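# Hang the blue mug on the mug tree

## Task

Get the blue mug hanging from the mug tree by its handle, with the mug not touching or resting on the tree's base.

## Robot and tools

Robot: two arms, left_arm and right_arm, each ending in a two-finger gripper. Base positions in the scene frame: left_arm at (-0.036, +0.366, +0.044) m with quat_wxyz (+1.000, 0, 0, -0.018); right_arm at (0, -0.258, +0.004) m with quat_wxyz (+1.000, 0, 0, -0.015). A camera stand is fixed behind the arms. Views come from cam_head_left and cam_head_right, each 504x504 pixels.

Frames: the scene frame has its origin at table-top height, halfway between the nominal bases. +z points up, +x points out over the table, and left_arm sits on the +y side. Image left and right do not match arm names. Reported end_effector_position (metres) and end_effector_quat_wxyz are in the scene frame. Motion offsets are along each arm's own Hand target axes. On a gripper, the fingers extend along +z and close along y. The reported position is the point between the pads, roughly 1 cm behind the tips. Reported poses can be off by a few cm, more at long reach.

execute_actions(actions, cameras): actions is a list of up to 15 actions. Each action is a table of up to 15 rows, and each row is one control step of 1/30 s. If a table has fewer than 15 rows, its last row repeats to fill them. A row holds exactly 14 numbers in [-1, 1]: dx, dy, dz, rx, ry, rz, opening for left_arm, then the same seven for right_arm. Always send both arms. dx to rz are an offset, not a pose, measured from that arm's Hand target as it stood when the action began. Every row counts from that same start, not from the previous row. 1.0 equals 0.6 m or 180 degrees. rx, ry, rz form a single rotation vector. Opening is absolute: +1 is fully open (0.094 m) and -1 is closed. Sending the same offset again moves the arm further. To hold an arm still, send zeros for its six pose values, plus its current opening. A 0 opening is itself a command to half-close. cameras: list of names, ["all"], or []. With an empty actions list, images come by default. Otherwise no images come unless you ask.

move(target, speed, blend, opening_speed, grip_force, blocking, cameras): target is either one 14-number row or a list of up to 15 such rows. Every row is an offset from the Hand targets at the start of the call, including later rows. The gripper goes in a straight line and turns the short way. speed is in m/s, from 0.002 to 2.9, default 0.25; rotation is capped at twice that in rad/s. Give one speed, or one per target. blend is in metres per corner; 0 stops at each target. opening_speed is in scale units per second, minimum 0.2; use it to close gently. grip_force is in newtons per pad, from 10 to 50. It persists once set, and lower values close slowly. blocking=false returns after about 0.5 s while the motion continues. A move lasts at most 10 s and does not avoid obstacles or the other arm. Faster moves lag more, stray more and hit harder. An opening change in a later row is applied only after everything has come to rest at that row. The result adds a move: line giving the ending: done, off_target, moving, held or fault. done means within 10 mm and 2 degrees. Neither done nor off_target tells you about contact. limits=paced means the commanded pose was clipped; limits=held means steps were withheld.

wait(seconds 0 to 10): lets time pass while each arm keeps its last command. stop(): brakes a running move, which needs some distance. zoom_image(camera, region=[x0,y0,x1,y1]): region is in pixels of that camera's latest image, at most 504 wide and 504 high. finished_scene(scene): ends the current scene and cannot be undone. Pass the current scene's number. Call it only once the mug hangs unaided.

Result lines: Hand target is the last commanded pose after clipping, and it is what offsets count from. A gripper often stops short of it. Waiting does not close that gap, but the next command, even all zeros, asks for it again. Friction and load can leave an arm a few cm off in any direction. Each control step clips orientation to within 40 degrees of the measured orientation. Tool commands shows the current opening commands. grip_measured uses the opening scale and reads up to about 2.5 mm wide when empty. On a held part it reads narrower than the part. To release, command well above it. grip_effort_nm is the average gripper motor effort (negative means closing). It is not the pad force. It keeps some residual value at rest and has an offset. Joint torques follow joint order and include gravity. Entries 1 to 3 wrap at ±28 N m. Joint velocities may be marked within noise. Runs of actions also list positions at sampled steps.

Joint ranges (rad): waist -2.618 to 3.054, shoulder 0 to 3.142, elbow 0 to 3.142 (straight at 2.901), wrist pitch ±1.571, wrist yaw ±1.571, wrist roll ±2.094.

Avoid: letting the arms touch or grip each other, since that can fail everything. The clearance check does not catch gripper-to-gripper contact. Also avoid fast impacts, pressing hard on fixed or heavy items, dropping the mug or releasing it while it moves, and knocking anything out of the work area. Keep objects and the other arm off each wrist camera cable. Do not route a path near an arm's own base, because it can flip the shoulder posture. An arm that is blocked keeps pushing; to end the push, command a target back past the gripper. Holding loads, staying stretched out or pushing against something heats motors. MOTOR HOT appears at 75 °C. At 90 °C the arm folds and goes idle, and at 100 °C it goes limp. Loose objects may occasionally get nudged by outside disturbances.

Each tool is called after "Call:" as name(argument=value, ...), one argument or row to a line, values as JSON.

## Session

Call:
execute_actions(
  actions=[],
)

Call:
zoom_image(
  camera="cam_head_left",
  region=[160, 200, 350, 390],
)

Call:
zoom_image(
  camera="cam_head_right",
  region=[190, 200, 380, 390],
)

Scene clock: 0.00 s.
left_arm: end_effector_position=(+0.3625, +0.3067, +0.1408) grip_measured=+1.000 grip_effort_nm=n/a end_effector_quat_wxyz=(+0.582, +0.095, +0.807, -0.032) | right_arm: end_effector_position=(+0.4101, -0.2692, +0.1237) grip_measured=+1.000 grip_effort_nm=n/a end_effector_quat_wxyz=(+0.607, +0.021, +0.793, -0.039)
Joint positions: left_arm=[-0.097 1.566 0.374 0.867 0.038 0.075 0.094] | right_arm=[0.046 1.539 0.401 0.875 0.102 -0.009 0.094]
Joint velocities: within noise
Joint torques (N m): no reading
Heat: left arm: 27 °C; right arm: 27 °C.
Hand target: left_arm +0.3631, +0.3065, +0.1420; +0.582, +0.095, +0.807, -0.032 | right_arm +0.4101, -0.2694, +0.1228; +0.604, +0.021, +0.795, -0.039
Tool commands: left_gripper/opening=+1.0 right_gripper/opening=+1.0

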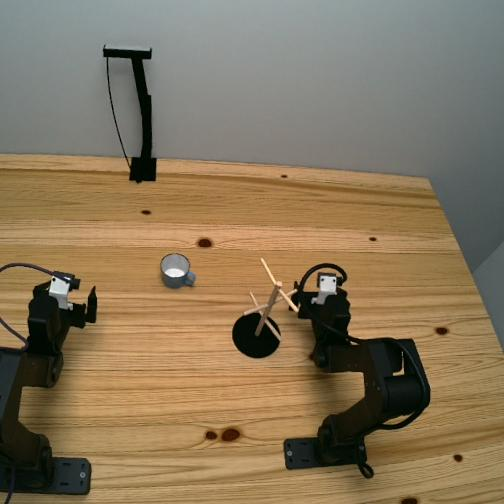

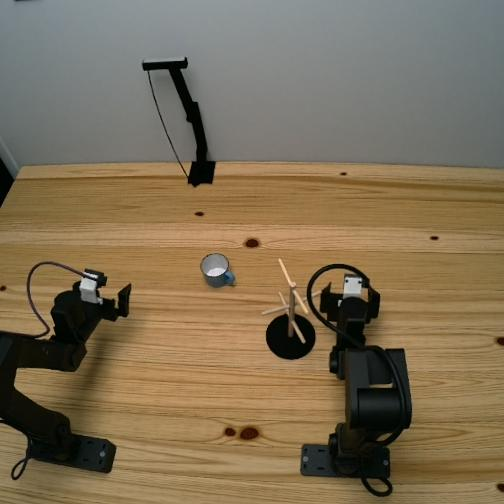

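Scaled by 2.653 from the camera's 504x504 image, which has a finer 720x720 frame.

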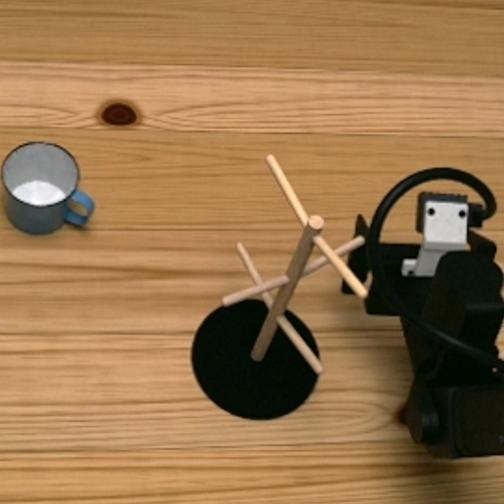

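Scaled by 2.653 from the camera's 504x504 image, which has a finer 720x720 frame.

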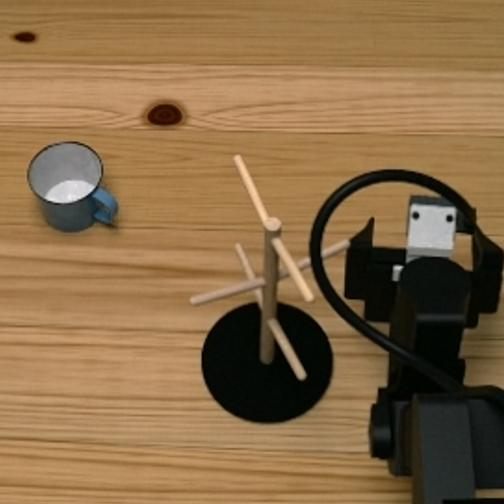

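Call:
move(
  target=[-0.0789,-0.2769,0.1664,0.0778,0.2254,0.0392,0.28, -0.2743,-0.1585,-0.2365,0,0,0,0.28],
  cameras=["all"],
)

Call:
zoom_image(
  camera="cam_head_left",
  region=[120, 210, 220, 310],
)

Call:
zoom_image(
  camera="cam_head_right",
  region=[160, 210, 260, 310],
)

Scene clock: 97.00 s.
left_arm: end_effector_position=(+0.4355, +0.1261, +0.1474) grip_measured=+0.282 grip_effort_nm=-0.09 end_effector_quat_wxyz=(+0.256, +0.219, +0.940, -0.054) | right_arm: end_effector_position=(+0.3124, -0.3497, +0.3146) grip_measured=+0.282 grip_effort_nm=-0.09 end_effector_quat_wxyz=(+0.601, +0.026, +0.798, -0.036)
Joint positions: left_arm=[-0.444 2.092 1.741 -0.69 -0.023 -0.017 0.06] | right_arm=[-0.47 0.858 0.87 -0.314 -0.39 -0.145 0.06]
Joint torques (N m): left_arm=[-0.17 -10.14 10.59 1.17 0.08 -0.04] | right_arm=[-0.77 -1.26 9.8 1.94 -0.14 -0.12]
Heat: left arm: 32 °C; right arm: 34 °C.
Hand target: left_arm +0.4388, +0.1219, +0.1450; +0.252, +0.218, +0.941, -0.059 | right_arm +0.3103, -0.3495, +0.3226; +0.604, +0.021, +0.795, -0.039
Off the commanded pose: left_arm 0.006 m, 1 deg | right_arm 0.008 m, 1 deg.
move: done

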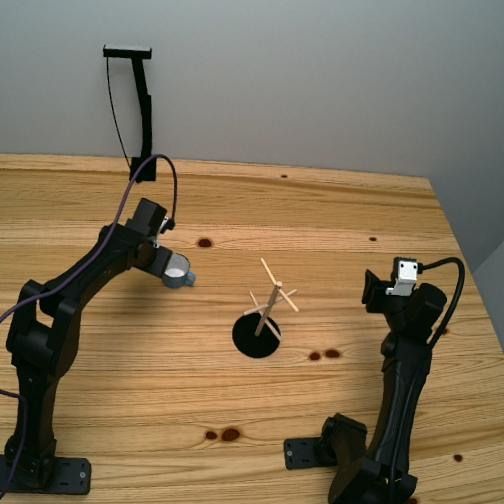

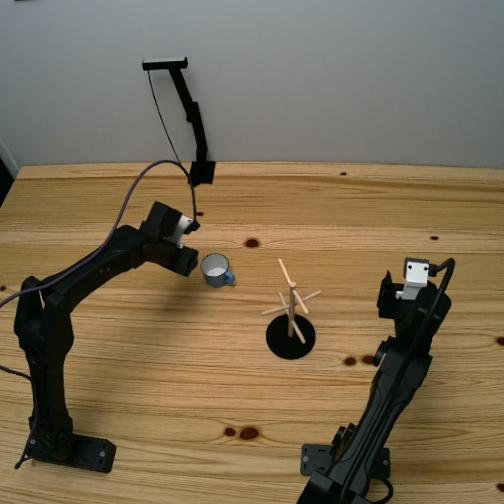

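Scaled by 5.040 from the camera's 504x504 image, which has a finer 720x720 frame.

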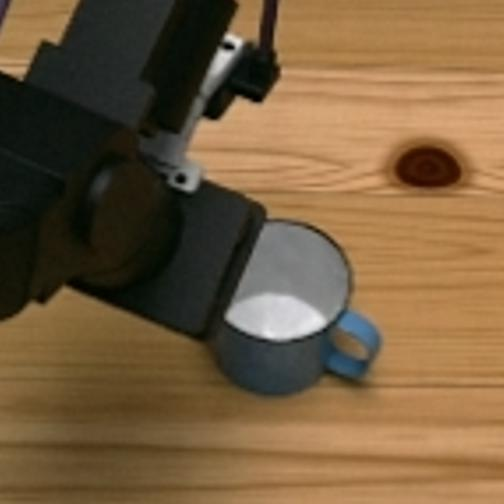

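Scaled by 5.040 from the camera's 504x504 image, which has a finer 720x720 frame.

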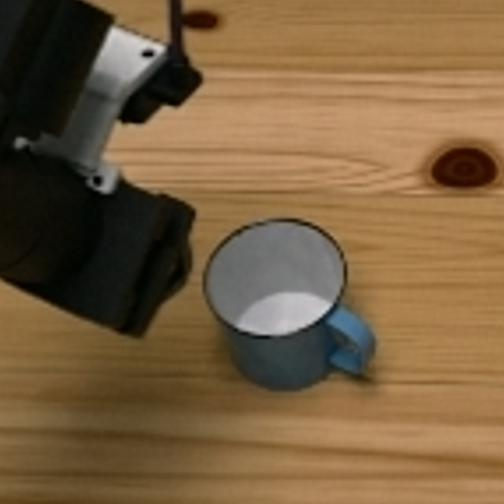

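Call:
move(
  target=[0,0,0.1083,0,0,0,0.28, 0,0,0,0,0,0,0.28],
  speed=0.15,
  cameras=["all"],
)

Call:
zoom_image(
  camera="cam_head_left",
  region=[140, 220, 220, 300],
)

Call:
zoom_image(
  camera="cam_head_right",
  region=[170, 220, 250, 300],
)

Scene clock: 108.20 s.
left_arm: end_effector_position=(+0.4615, +0.1125, +0.0876) grip_measured=+0.282 grip_effort_nm=-0.09 end_effector_quat_wxyz=(+0.246, +0.219, +0.943, -0.051) | right_arm: end_effector_position=(+0.3124, -0.3496, +0.3145) grip_measured=+0.282 grip_effort_nm=-0.09 end_effector_quat_wxyz=(+0.601, +0.026, +0.798, -0.036)
Joint positions: left_arm=[-0.444 2.273 1.803 -0.593 -0.022 -0.017 0.06] | right_arm=[-0.47 0.858 0.87 -0.314 -0.391 -0.146 0.06]
Joint torques (N m): left_arm=[-0.02 -11.97 10.15 1.3 0.04 -0.01] | right_arm=[-0.76 -1.26 9.81 1.94 -0.12 -0.12]
Heat: left arm: 31 °C; right arm: 34 °C.
Hand target: left_arm +0.4681, +0.1076, +0.0888; +0.253, +0.218, +0.941, -0.059 | right_arm +0.3103, -0.3495, +0.3226; +0.604, +0.021, +0.795, -0.039
Off the commanded pose: left_arm 0.008 m, 1 deg | right_arm 0.008 m, 1 deg.
move: done

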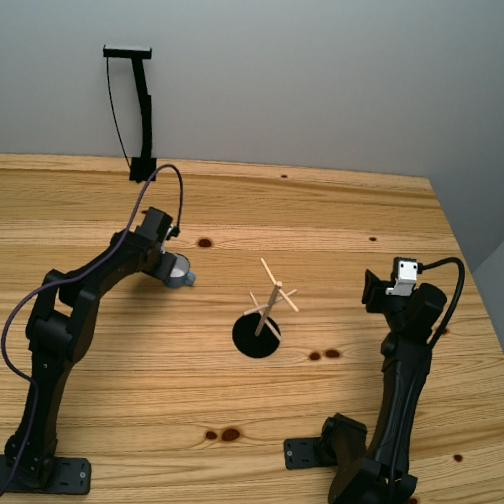

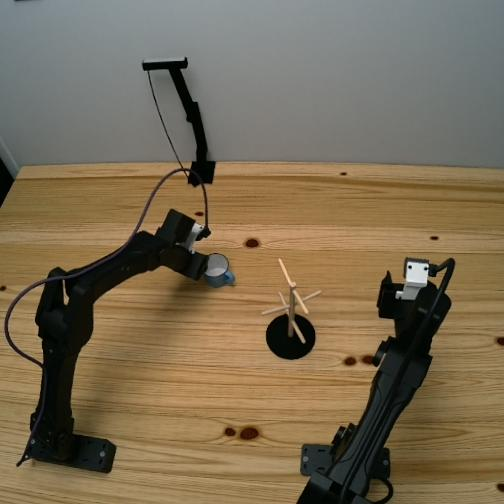

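Scaled by 6.300 from the camera's 504x504 image, which has a finer 720x720 frame.

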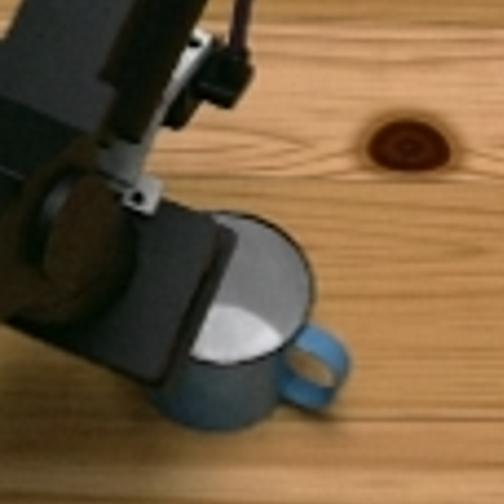

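Scaled by 6.300 from the camera's 504x504 image, which has a finer 720x720 frame.

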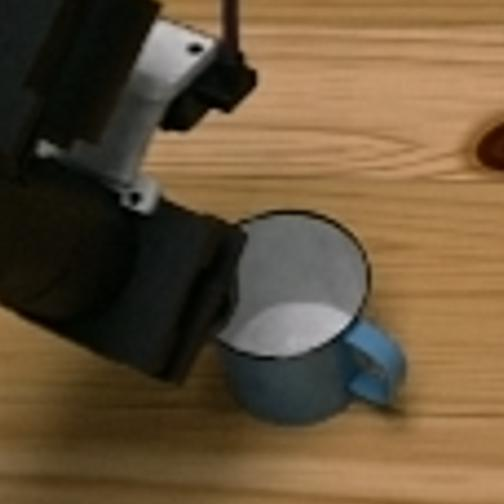

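Call:
move(
  target=[-0.0183,0.0015,0.0853,0,0,0,0.28, 0,0,0,0,0,0,0.28],
  speed=0.12,
  cameras=["all"],
)

Call:
zoom_image(
  camera="cam_head_left",
  region=[140, 220, 220, 300],
)

Call:
zoom_image(
  camera="cam_head_right",
  region=[170, 220, 250, 300],
)

Scene clock: 118.93 s.
left_arm: end_effector_position=(+0.4963, +0.0941, +0.0541) grip_measured=+0.282 grip_effort_nm=-0.09 end_effector_quat_wxyz=(+0.255, +0.219, +0.940, -0.054) | right_arm: end_effector_position=(+0.3124, -0.3496, +0.3145) grip_measured=+0.282 grip_effort_nm=-0.09 end_effector_quat_wxyz=(+0.601, +0.026, +0.798, -0.036)
Joint positions: left_arm=[-0.444 2.464 1.995 -0.574 -0.021 -0.017 0.06] | right_arm=[-0.47 0.858 0.87 -0.314 -0.391 -0.146 0.06]
Joint torques (N m): left_arm=[0.29 -12.74 10.14 1.18 0.06 0.02] | right_arm=[-0.76 -1.25 9.78 1.93 -0.14 -0.13]
Heat: left arm: 31 °C; right arm: 34 °C.
Hand target: left_arm +0.5001, +0.0930, +0.0501; +0.253, +0.217, +0.941, -0.059 | right_arm +0.3103, -0.3495, +0.3226; +0.604, +0.021, +0.795, -0.039
Off the commanded pose: left_arm 0.006 m, 1 deg | right_arm 0.008 m, 1 deg.
move: done

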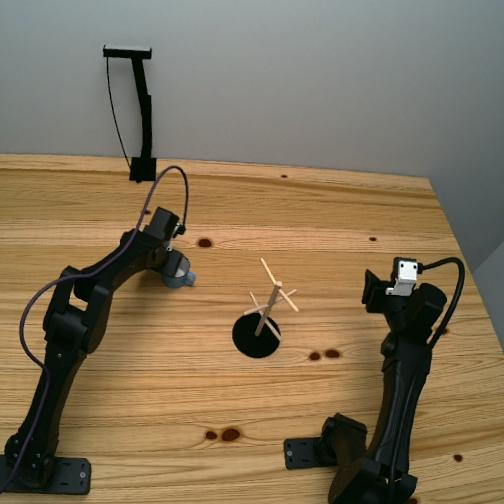

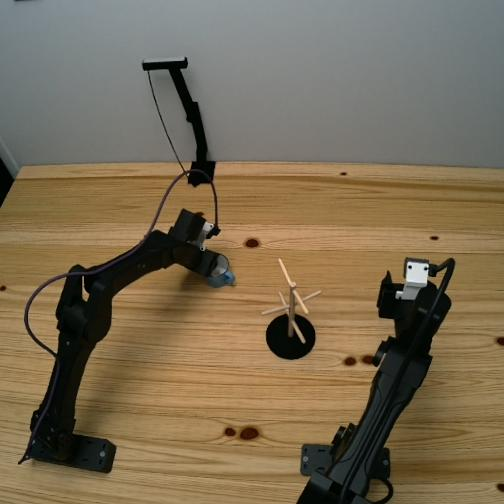

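Scaled by 6.300 from the camera's 504x504 image, which has a finer 720x720 frame.

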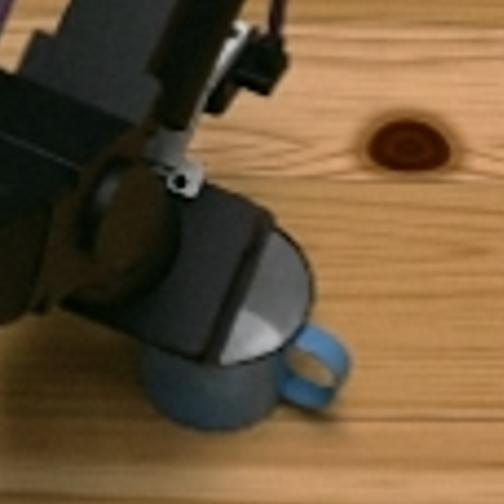

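Scaled by 6.300 from the camera's 504x504 image, which has a finer 720x720 frame.

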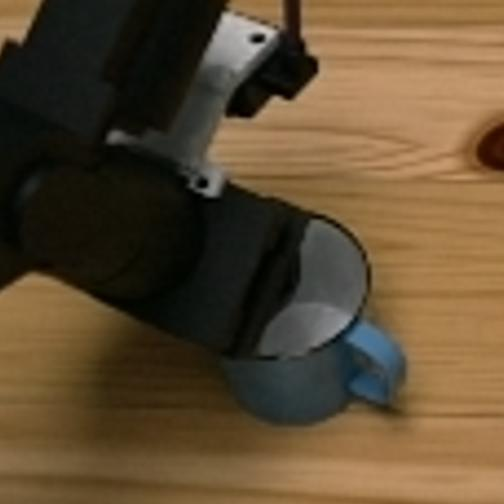

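Call:
move(
  target=[0,0,0,0,0,0,-1, 0,0,0,0,0,0,0.28],
  opening_speed=0.6,
  cameras=["all"],
)

Call:
zoom_image(
  camera="cam_head_right",
  region=[170, 220, 250, 300],
)

Scene clock: 124.07 s.
left_arm: end_effector_position=(+0.4949, +0.0932, +0.0542) grip_measured=-0.925 grip_effort_nm=-0.97 end_effector_quat_wxyz=(+0.252, +0.220, +0.941, -0.057) | right_arm: end_effector_position=(+0.3124, -0.3496, +0.3145) grip_measured=+0.282 grip_effort_nm=-0.09 end_effector_quat_wxyz=(+0.601, +0.026, +0.798, -0.036)
Joint positions: left_arm=[-0.444 2.464 1.998 -0.582 -0.013 -0.017 0.004] | right_arm=[-0.47 0.858 0.87 -0.314 -0.391 -0.146 0.06]
Joint torques (N m): left_arm=[0.42 -12.81 9.98 1.25 -0.01 0.02] | right_arm=[-0.77 -1.25 9.85 1.94 -0.15 -0.12]
Heat: left arm: 30 °C; right arm: 34 °C.
Hand target: left_arm +0.5001, +0.0930, +0.0501; +0.253, +0.217, +0.941, -0.059 | right_arm +0.3103, -0.3495, +0.3226; +0.604, +0.021, +0.795, -0.039
Off the commanded pose: left_arm 0.007 m, 0 deg | right_arm 0.008 m, 1 deg.
move: done

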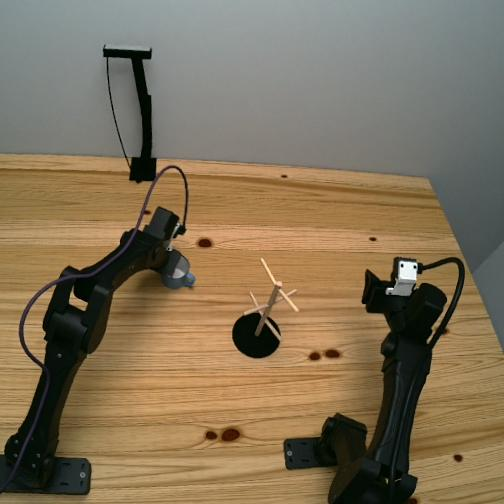

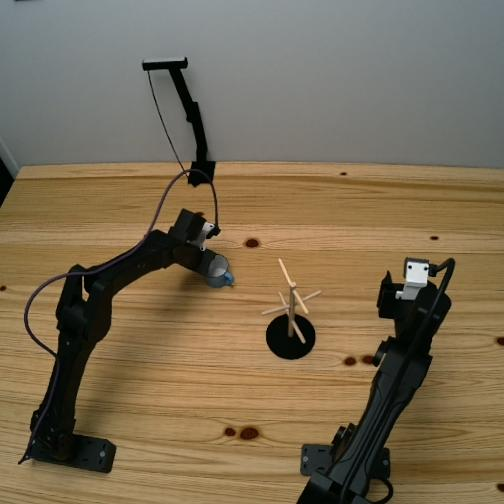

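Scaled by 6.300 from the camera's 504x504 image, which has a finer 720x720 frame.

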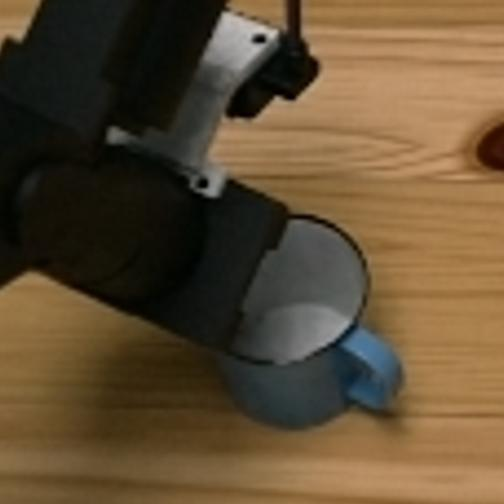

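Call:
move(
  target=[
    [-0.0417,0,-0.0722,0,0,0,-1, 0,0,0,0,0,0,0.28],
    [0.2225,-0.2035,-0.2053,0,0,0,-1, 0,0,0,0,0,0,0.28],
  ],
  blend=[0.03, 0],
  speed=0.2,
  cameras=["all"],
)

Call:
zoom_image(
  camera="cam_head_left",
  region=[170, 240, 310, 380],
)

Call:
zoom_image(
  camera="cam_head_right",
  region=[190, 240, 330, 380],
)

Scene clock: 135.33 s.
left_arm: end_effector_position=(+0.2817, +0.0603, +0.0758) grip_measured=-0.943 grip_effort_nm=-1.01 end_effector_quat_wxyz=(+0.230, +0.229, +0.944, -0.052) | right_arm: end_effector_position=(+0.3124, -0.3496, +0.3145) grip_measured=+0.282 grip_effort_nm=-0.09 end_effector_quat_wxyz=(+0.601, +0.026, +0.798, -0.036)
Joint positions: left_arm=[-0.802 1.904 1.202 -0.421 -0.171 -0.324 0.003] | right_arm=[-0.47 0.858 0.87 -0.314 -0.391 -0.146 0.06]
Joint torques (N m): left_arm=[0.32 -12.97 5.89 1.31 -0.23 -0.08] | right_arm=[-0.76 -1.28 9.83 1.94 -0.14 -0.11]
Heat: left arm: 31 °C; right arm: 35 °C.
Hand target: left_arm +0.2872, +0.0610, +0.0898; +0.253, +0.218, +0.941, -0.059 | right_arm +0.3103, -0.3495, +0.3226; +0.604, +0.021, +0.795, -0.039
Off the commanded pose: left_arm 0.015 m, 3 deg | right_arm 0.008 m, 1 deg.
move: off_target (left_arm); blend cut to 0.025 m at target 1

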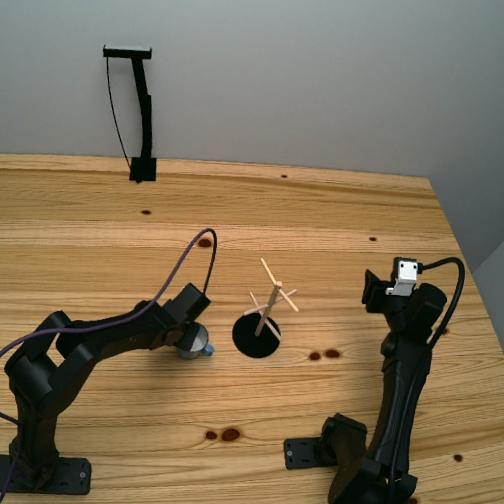

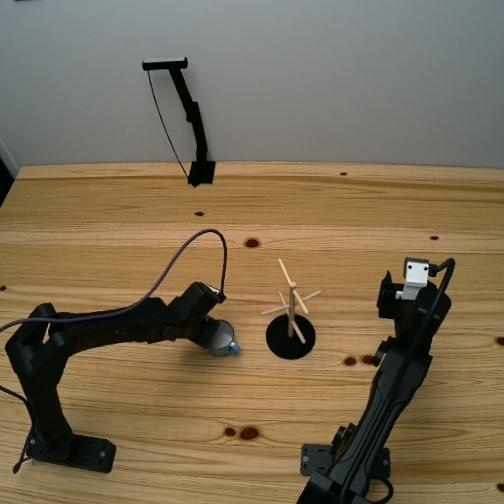

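Scaled by 3.600 from the camera's 504x504 image, which has a finer 720x720 frame.

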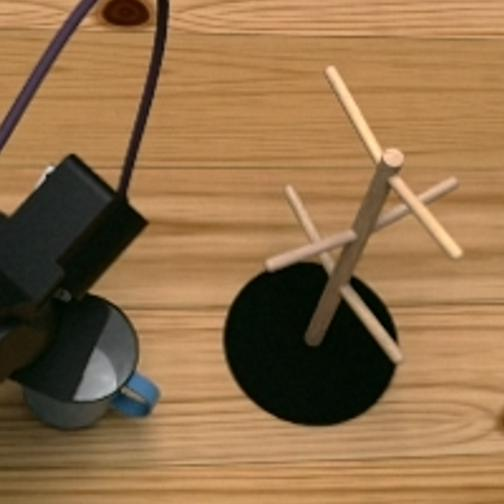

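Scaled by 3.600 from the camera's 504x504 image, which has a finer 720x720 frame.

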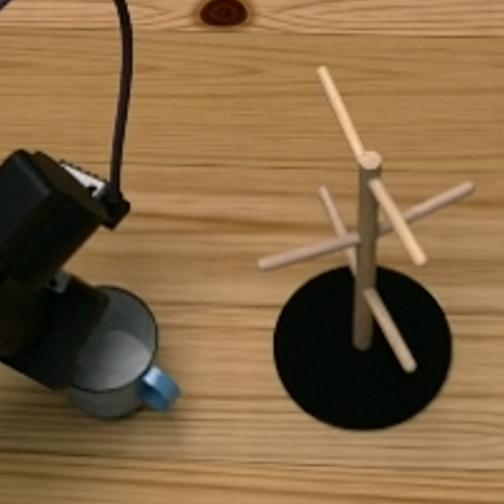

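Call:
move(
  target=[0.0167,0,0.0289,0,0,0,-1, 0,0,0,0,0,0,0.28],
  speed=0.06,
  cameras=["cam_head_left","cam_head_right"],
)

Call:
zoom_image(
  camera="cam_head_right",
  region=[180, 290, 260, 370],
)

Scene clock: 142.50 s.
left_arm: end_effector_position=(+0.2835, +0.0585, +0.0702) grip_measured=-0.943 grip_effort_nm=-1.00 end_effector_quat_wxyz=(+0.244, +0.226, +0.941, -0.061) | right_arm: end_effector_position=(+0.3124, -0.3496, +0.3145) grip_measured=+0.282 grip_effort_nm=-0.09 end_effector_quat_wxyz=(+0.601, +0.026, +0.798, -0.036)
Joint positions: left_arm=[-0.802 1.904 1.16 -0.346 -0.172 -0.325 0.003] | right_arm=[-0.47 0.858 0.87 -0.314 -0.391 -0.146 0.06]
Joint torques (N m): left_arm=[0.36 -9.85 5.75 1.43 -0.24 -0.06] | right_arm=[-0.76 -1.29 9.87 1.93 -0.15 -0.11]
Heat: left arm: 31 °C; right arm: 35 °C.
Hand target: left_arm +0.2872, +0.0610, +0.0697; +0.252, +0.218, +0.941, -0.059 | right_arm +0.3103, -0.3495, +0.3226; +0.604, +0.021, +0.795, -0.039
Off the commanded pose: left_arm 0.005 m, 1 deg | right_arm 0.008 m, 1 deg.
move: done

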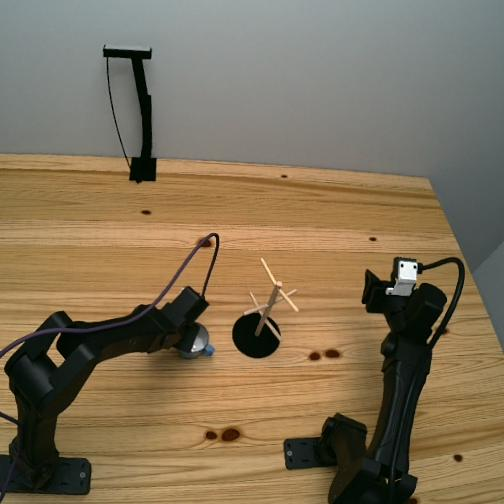

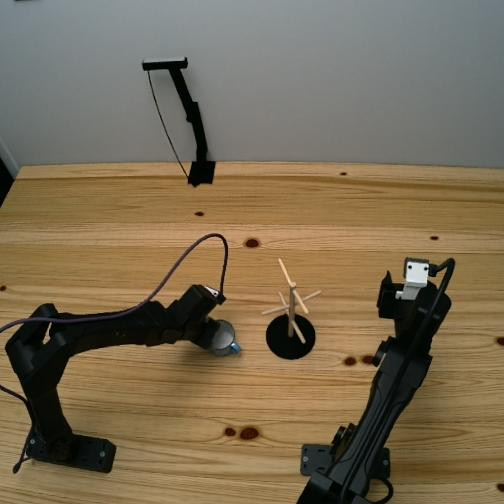

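Scaled by 6.300 from the camera's 504x504 image, which has a finer 720x720 frame.

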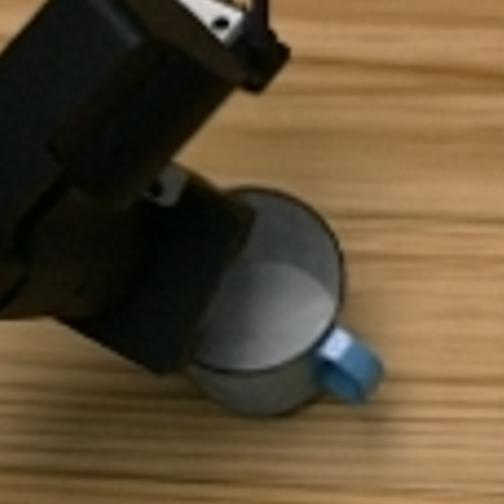

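Call:
move(
  target=[0.0083,0,0.0144,0,0,0,-1, 0,0,0,0,0,0,0.28],
  speed=0.05,
  cameras=["cam_head_left","cam_head_right"],
)

Call:
zoom_image(
  camera="cam_head_right",
  region=[180, 290, 260, 370],
)

Scene clock: 150.67 s.
left_arm: end_effector_position=(+0.2846, +0.0572, +0.0682) grip_measured=-0.943 grip_effort_nm=-1.01 end_effector_quat_wxyz=(+0.251, +0.225, +0.939, -0.066) | right_arm: end_effector_position=(+0.3124, -0.3496, +0.3145) grip_measured=+0.282 grip_effort_nm=-0.09 end_effector_quat_wxyz=(+0.601, +0.026, +0.798, -0.036)
Joint positions: left_arm=[-0.802 1.904 1.141 -0.309 -0.172 -0.325 0.003] | right_arm=[-0.47 0.858 0.87 -0.314 -0.391 -0.146 0.06]
Joint torques (N m): left_arm=[0.36 -8.32 5.79 1.42 -0.24 -0.06] | right_arm=[-0.72 -1.28 9.83 1.94 -0.15 -0.12]
Heat: left arm: 31 °C; right arm: 35 °C.
Hand target: left_arm +0.2872, +0.0610, +0.0597; +0.252, +0.218, +0.941, -0.059 | right_arm +0.3103, -0.3495, +0.3226; +0.605, +0.021, +0.795, -0.039
Off the commanded pose: left_arm 0.010 m, 1 deg | right_arm 0.008 m, 1 deg.
move: done

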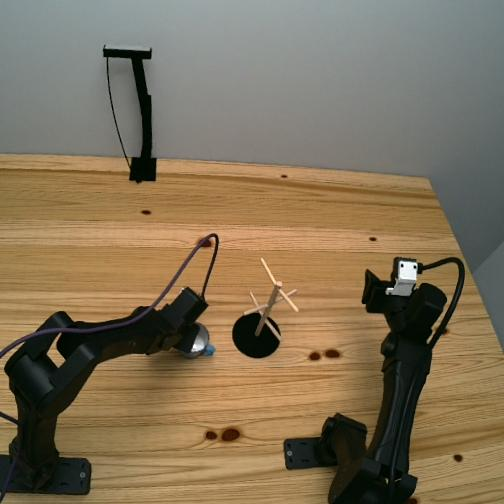

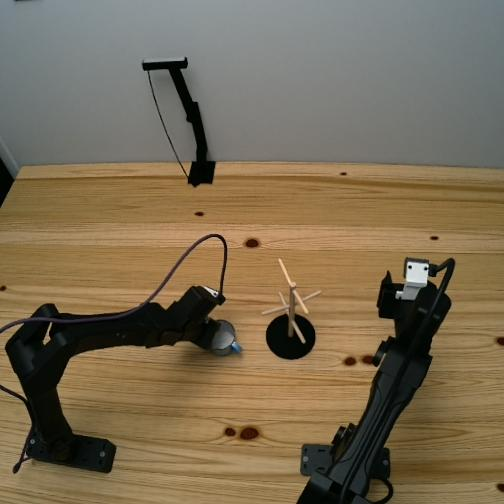

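Scaled by 6.300 from the camera's 504x504 image, which has a finer 720x720 frame.

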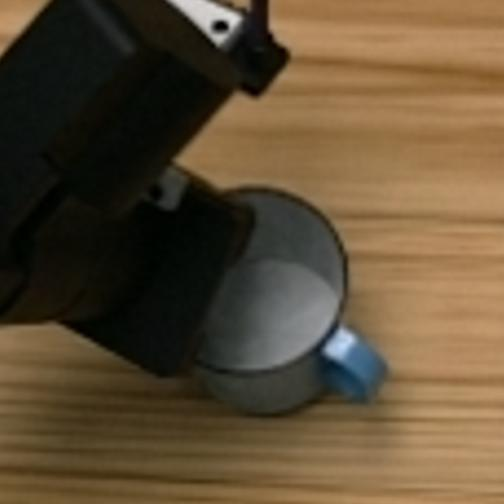

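Call:
move(
  target=[
    [0,0,0,0,0,0,0.2, 0,0,0,0,0,0,0.28],
  ],
  opening_speed=0.5,
)

Call:
move(
  target=[
    [0,0,-0.2,0,0,0,0.2, 0,0,0,0,0,0,0.28],
    [0.05,0.25,-0.35,0,0,0,0.2, 0,0,0,0,0,0,0.28],
  ],
  blend=[0.04, 0],
  cameras=["all"],
)

Call:
zoom_image(
  camera="cam_head_left",
  region=[150, 280, 250, 380],
)

Call:
zoom_image(
  camera="cam_head_right",
  region=[170, 280, 270, 380],
)

Scene clock: 157.83 s.
left_arm: end_effector_position=(+0.2876, +0.0555, +0.0702) grip_measured=+0.198 grip_effort_nm=0.15 end_effector_quat_wxyz=(+0.259, +0.222, +0.938, -0.068) | right_arm: end_effector_position=(+0.3124, -0.3496, +0.3145) grip_measured=+0.282 grip_effort_nm=-0.09 end_effector_quat_wxyz=(+0.601, +0.026, +0.798, -0.036)
Joint positions: left_arm=[-0.802 1.904 1.141 -0.293 -0.178 -0.326 0.056] | right_arm=[-0.47 0.858 0.87 -0.314 -0.391 -0.146 0.06]
Joint torques (N m): left_arm=[0.25 -8.38 5.82 1.32 -0.19 -0.03] | right_arm=[-0.73 -1.25 9.8 1.95 -0.14 -0.13]
Heat: left arm: 31 °C; right arm: 35 °C.
Hand target: left_arm +0.2872, +0.0610, +0.0598; +0.253, +0.218, +0.941, -0.059 | right_arm +0.3103, -0.3495, +0.3226; +0.605, +0.021, +0.795, -0.039
Off the commanded pose: left_arm 0.012 m, 1 deg | right_arm 0.008 m, 1 deg.
move: off_target (left_arm)

Scene clock: 159.93 s.
left_arm: end_effector_position=(+0.2365, +0.2538, +0.2225) grip_measured=+0.198 grip_effort_nm=0.14 end_effector_quat_wxyz=(+0.251, +0.215, +0.942, -0.054) | right_arm: end_effector_position=(+0.3124, -0.3496, +0.3145) grip_measured=+0.282 grip_effort_nm=-0.09 end_effector_quat_wxyz=(+0.601, +0.026, +0.798, -0.036)
Joint positions: left_arm=[-0.339 1.183 1.076 -0.945 0.03 0.067 0.056] | right_arm=[-0.47 0.858 0.87 -0.314 -0.391 -0.146 0.06]
Joint torques (N m): left_arm=[0.39 -3.99 8.39 1.15 0.11 0.07] | right_arm=[-0.77 -1.25 9.78 1.93 -0.14 -0.12]
Heat: left arm: 31 °C; right arm: 35 °C.
Hand target: left_arm +0.2353, +0.2535, +0.2265; +0.252, +0.218, +0.941, -0.059 | right_arm +0.3103, -0.3495, +0.3226; +0.605, +0.021, +0.795, -0.039
Off the commanded pose: left_arm 0.004 m, 1 deg | right_arm 0.008 m, 1 deg.
move: done

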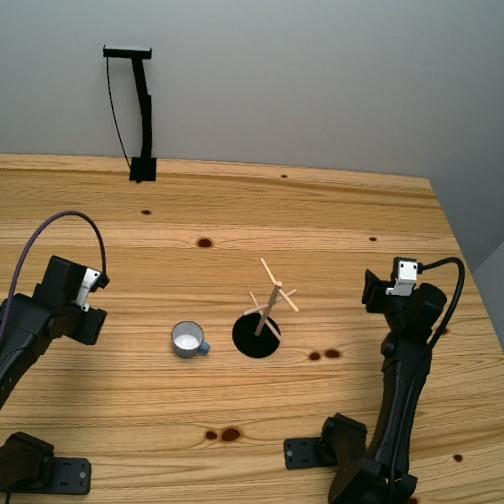

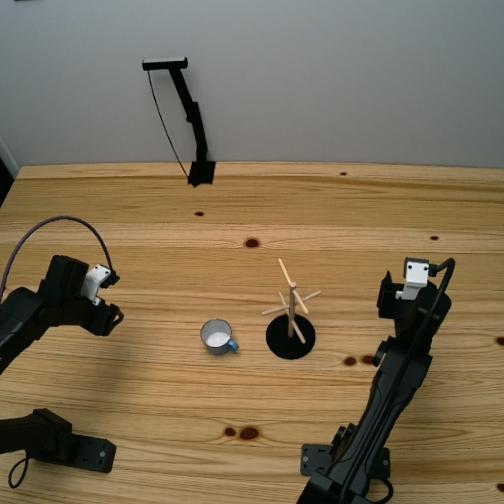

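Scaled by 5.040 from the camera's 504x504 image, which has a finer 720x720 frame.

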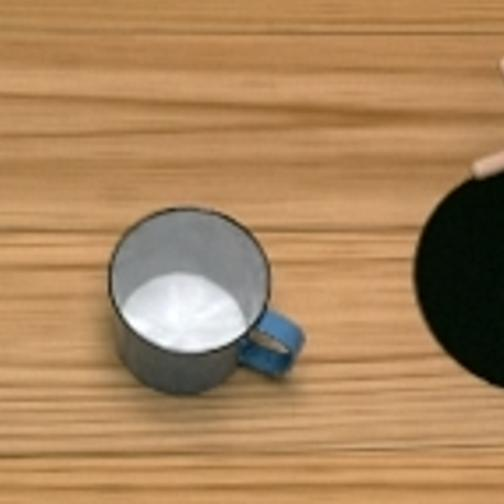

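Scaled by 5.040 from the camera's 504x504 image, which has a finer 720x720 frame.

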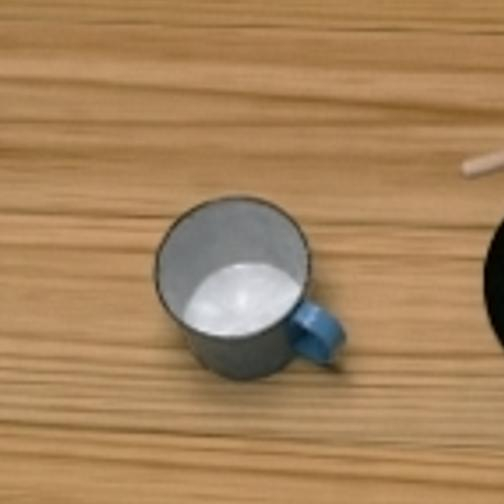

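Call:
move(
  target=[
    [0.1022,0.128,-0.059,0,0,0,0.2, -0.1175,0.2853,0.0298,0,0,0,0.28],
    [0.1022,0.128,-0.059,0,0,0,0.2, -0.0801,0.6642,-0.0352,0.0428,0.2048,0.0663,0.28],
    [0.1022,0.128,-0.059,0,0,0,0.2, 0.3073,0.7633,0.0187,0.0856,0.4095,0.1326,0.28],
  ],
  blend=[0.06, 0.05, 0],
  speed=0.3,
  cameras=["all"],
)

Call:
zoom_image(
  camera="cam_head_left",
  region=[150, 270, 250, 370],
)

Call:
zoom_image(
  camera="cam_head_right",
  region=[170, 270, 270, 370],
)

Scene clock: 194.50 s.
left_arm: end_effector_position=(+0.2106, +0.3562, +0.2290) grip_measured=+0.198 grip_effort_nm=0.14 end_effector_quat_wxyz=(+0.256, +0.216, +0.941, -0.049) | right_arm: end_effector_position=(+0.3088, +0.1077, +0.1340) grip_measured=+0.282 grip_effort_nm=-0.08 end_effector_quat_wxyz=(+0.024, +0.259, +0.964, +0.051)
Joint positions: left_arm=[0.194 1.051 1.037 -1.102 0.276 0.546 0.056] | right_arm=[0.899 2.382 2.461 -1.537 0.001 1.392 0.06]
Joint torques (N m): left_arm=[0.42 -3.11 6.11 1.01 0.29 0.1] | right_arm=[-0.72 -10.78 6.58 0.26 0.04 0.11]
Heat: left arm: 31 °C; right arm: 35 °C.
Hand target: left_arm +0.2054, +0.3535, +0.2264; +0.252, +0.218, +0.941, -0.059 | right_arm +0.3086, +0.1032, +0.1252; -0.001, +0.267, +0.964, +0.000
Off the commanded pose: left_arm 0.006 m, 1 deg | right_arm 0.010 m, 7 deg.
joint sent to its limit (right arm) — joint 4 (wrist pitch), lower limit. The joint targets are off in orientation, not in position.
move: off_target (right_arm)

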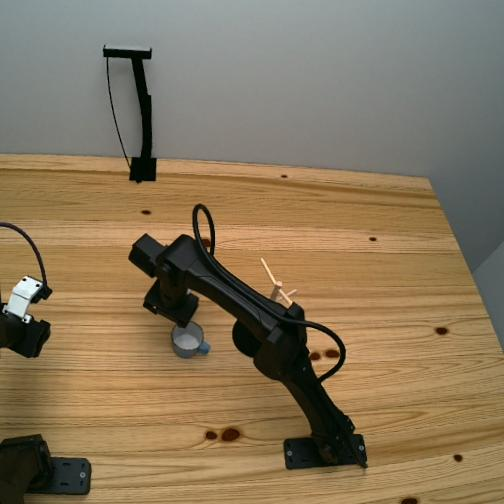

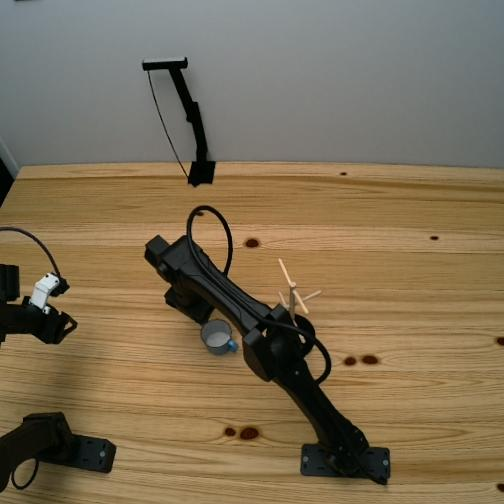

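Scaled by 5.040 from the camera's 504x504 image, which has a finer 720x720 frame.

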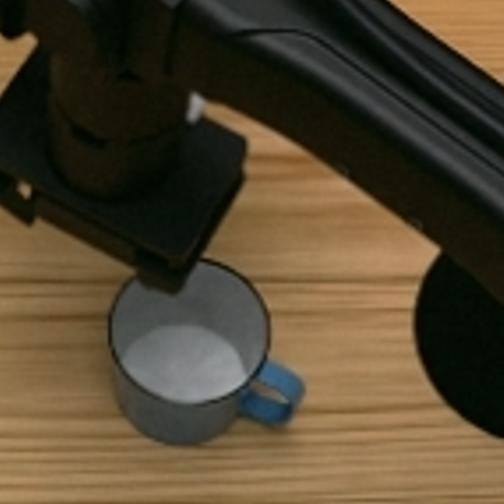

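Scaled by 5.040 from the camera's 504x504 image, which has a finer 720x720 frame.

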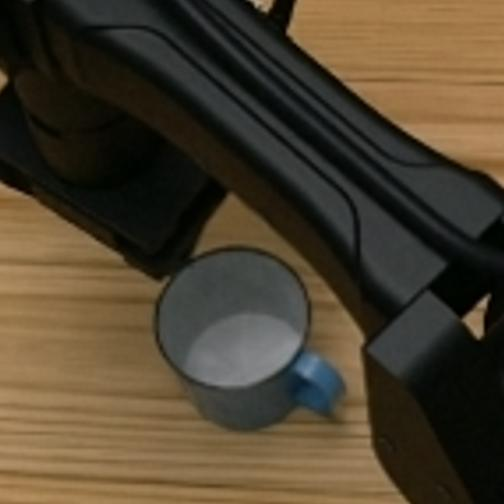

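Call:
move(
  target=[0,0,0,0,0,0,0.2, -0.013,-0.01,0.1187,0,0,0,0.28],
  speed=0.12,
  cameras=["all"],
)

Call:
zoom_image(
  camera="cam_head_left",
  region=[150, 270, 250, 370],
)

Call:
zoom_image(
  camera="cam_head_right",
  region=[170, 270, 270, 370],
)

Scene clock: 206.83 s.
left_arm: end_effector_position=(+0.2106, +0.3562, +0.2290) grip_measured=+0.198 grip_effort_nm=0.14 end_effector_quat_wxyz=(+0.256, +0.216, +0.941, -0.049) | right_arm: end_effector_position=(+0.3113, +0.0987, +0.0719) grip_measured=+0.282 grip_effort_nm=-0.09 end_effector_quat_wxyz=(+0.008, +0.266, +0.964, +0.018)
Joint positions: left_arm=[0.194 1.051 1.037 -1.102 0.276 0.546 0.056] | right_arm=[0.881 2.389 2.226 -1.37 -0.002 1.389 0.06]
Joint torques (N m): left_arm=[0.47 -3.02 6.15 1.01 0.26 0.09] | right_arm=[-0.76 -9.94 5.53 0.35 0.02 -0.05]
Heat: left arm: 31 °C; right arm: 33 °C.
Hand target: left_arm +0.2054, +0.3535, +0.2264; +0.252, +0.218, +0.941, -0.059 | right_arm +0.3120, +0.0942, +0.0540; -0.001, +0.267, +0.964, +0.000
Off the commanded pose: left_arm 0.006 m, 1 deg | right_arm 0.018 m, 2 deg.
move: off_target (right_arm)

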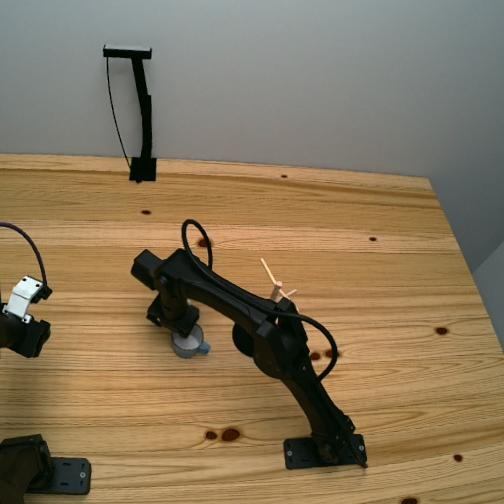

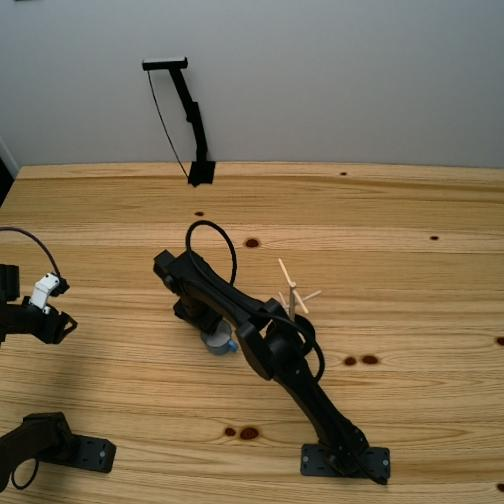

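Scaled by 5.040 from the camera's 504x504 image, which has a finer 720x720 frame.

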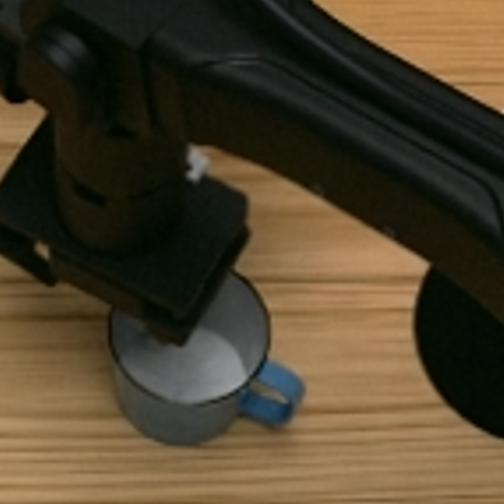

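Scaled by 5.040 from the camera's 504x504 image, which has a finer 720x720 frame.

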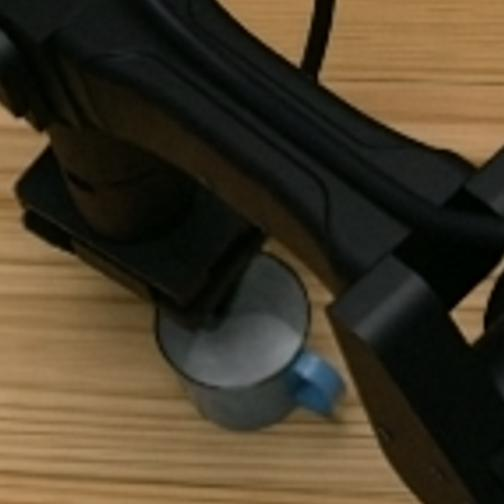

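Call:
move(
  target=[0,0,0,0,0,0,0.2, 0,0,0.015,0,0,0,0.28],
  speed=0.06,
  cameras=["cam_head_left"],
)

Call:
zoom_image(
  camera="cam_head_left",
  region=[150, 270, 250, 370],
)

Scene clock: 211.23 s.
left_arm: end_effector_position=(+0.2106, +0.3562, +0.2290) grip_measured=+0.198 grip_effort_nm=0.14 end_effector_quat_wxyz=(+0.256, +0.216, +0.941, -0.049) | right_arm: end_effector_position=(+0.3121, +0.0996, +0.0635) grip_measured=+0.282 grip_effort_nm=-0.09 end_effector_quat_wxyz=(+0.008, +0.266, +0.964, +0.019)
Joint positions: left_arm=[0.194 1.051 1.037 -1.102 0.276 0.546 0.056] | right_arm=[0.881 2.389 2.193 -1.334 -0.002 1.389 0.06]
Joint torques (N m): left_arm=[0.4 -3.12 6.19 1.02 0.27 0.08] | right_arm=[-0.76 -10.03 5.26 0.38 0.02 -0.06]
Heat: left arm: 31 °C; right arm: 32 °C.
Hand target: left_arm +0.2054, +0.3535, +0.2264; +0.252, +0.218, +0.941, -0.059 | right_arm +0.3120, +0.0942, +0.0450; -0.001, +0.267, +0.964, +0.000
Off the commanded pose: left_arm 0.006 m, 1 deg | right_arm 0.019 m, 2 deg.
move: off_target (right_arm)
Images, in order (width x height): cam_head_left 504x504.

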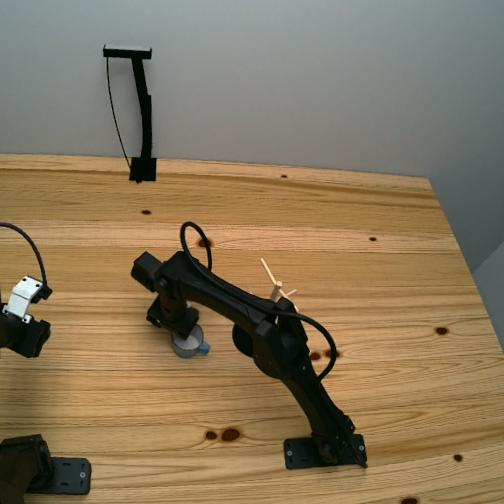

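Scaled by 5.040 from the camera's 504x504 image, which has a finer 720x720 frame.

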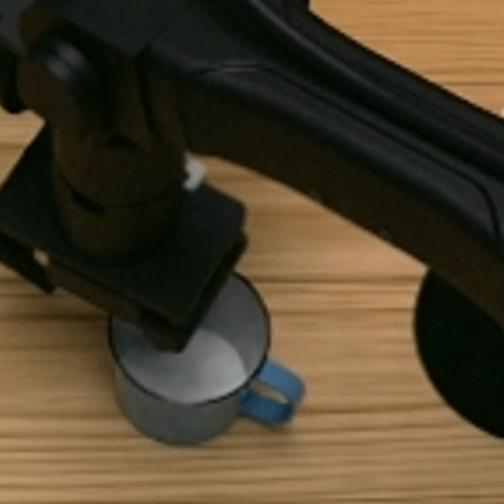

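Call:
move(
  target=[0,0,0,0,0,0,0.2, 0,0,0.025,0,0,0,0.28],
  speed=0.06,
)

Call:
move(
  target=[0,0,0,0,0,0,0.2, 0,0,0,0,0,0,-1],
  opening_speed=0.6,
  cameras=["all"],
)

Call:
zoom_image(
  camera="cam_head_left",
  region=[150, 270, 250, 370],
)

Call:
zoom_image(
  camera="cam_head_right",
  region=[170, 270, 270, 370],
)

Scene clock: 215.37 s.
left_arm: end_effector_position=(+0.2106, +0.3562, +0.2290) grip_measured=+0.198 grip_effort_nm=0.14 end_effector_quat_wxyz=(+0.256, +0.216, +0.941, -0.049) | right_arm: end_effector_position=(+0.3125, +0.1000, +0.0494) grip_measured=+0.282 grip_effort_nm=-0.09 end_effector_quat_wxyz=(+0.009, +0.265, +0.964, +0.020)
Joint positions: left_arm=[0.194 1.051 1.037 -1.102 0.276 0.546 0.056] | right_arm=[0.881 2.389 2.137 -1.276 -0.002 1.388 0.06]
Joint torques (N m): left_arm=[0.39 -3.06 6.19 1.02 0.28 0.08] | right_arm=[-0.75 -9.89 5.38 0.34 0.03 -0.05]
Heat: left arm: 30 °C; right arm: 32 °C.
Hand target: left_arm +0.2054, +0.3535, +0.2264; +0.252, +0.218, +0.941, -0.059 | right_arm +0.3119, +0.0942, +0.0300; -0.001, +0.267, +0.964, +0.000
Off the commanded pose: left_arm 0.006 m, 1 deg | right_arm 0.020 m, 2 deg.
move: off_target (right_arm)

Scene clock: 217.70 s.
left_arm: end_effector_position=(+0.2106, +0.3562, +0.2290) grip_measured=+0.198 grip_effort_nm=0.15 end_effector_quat_wxyz=(+0.256, +0.216, +0.941, -0.049) | right_arm: end_effector_position=(+0.3131, +0.1009, +0.0495) grip_measured=-0.959 grip_effort_nm=-0.93 end_effector_quat_wxyz=(+0.009, +0.265, +0.964, +0.022)
Joint positions: left_arm=[0.194 1.051 1.037 -1.102 0.276 0.546 0.056] | right_arm=[0.881 2.389 2.137 -1.272 -0.002 1.388 0.002]
Joint torques (N m): left_arm=[0.47 -3.06 6.15 1.02 0.3 0.06] | right_arm=[-0.72 -9.99 5.41 0.32 0.02 -0.05]
Heat: left arm: 30 °C; right arm: 32 °C.
Hand target: left_arm +0.2054, +0.3535, +0.2264; +0.252, +0.218, +0.941, -0.059 | right_arm +0.3119, +0.0941, +0.0300; -0.001, +0.267, +0.964, +0.000
Off the commanded pose: left_arm 0.006 m, 1 deg | right_arm 0.021 m, 3 deg.
move: off_target (right_arm)

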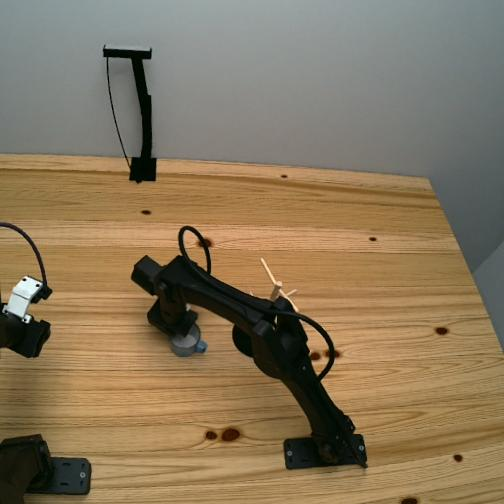

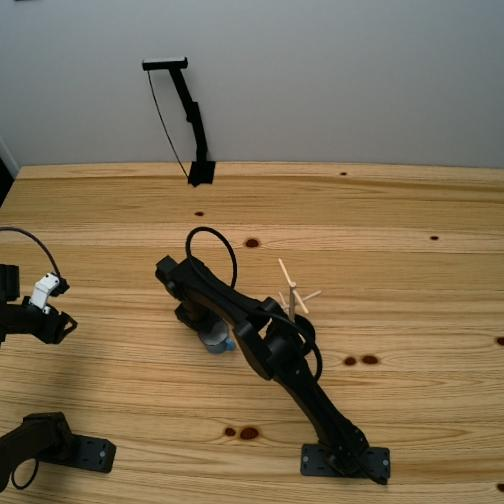

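Scaled by 5.040 from the camera's 504x504 image, which has a finer 720x720 frame.

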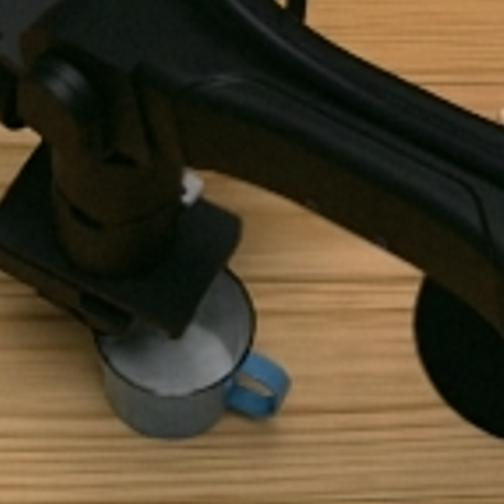

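Scaled by 5.040 from the camera's 504x504 image, which has a finer 720x720 frame.

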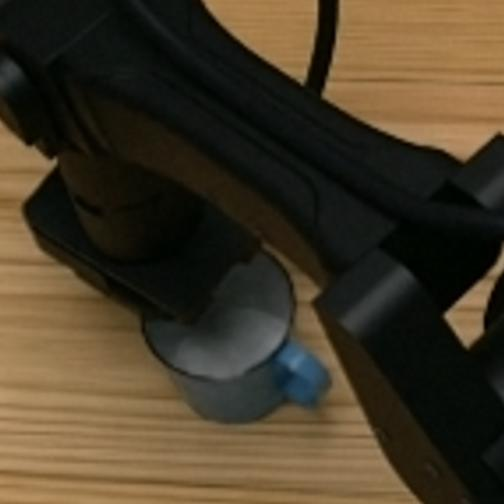

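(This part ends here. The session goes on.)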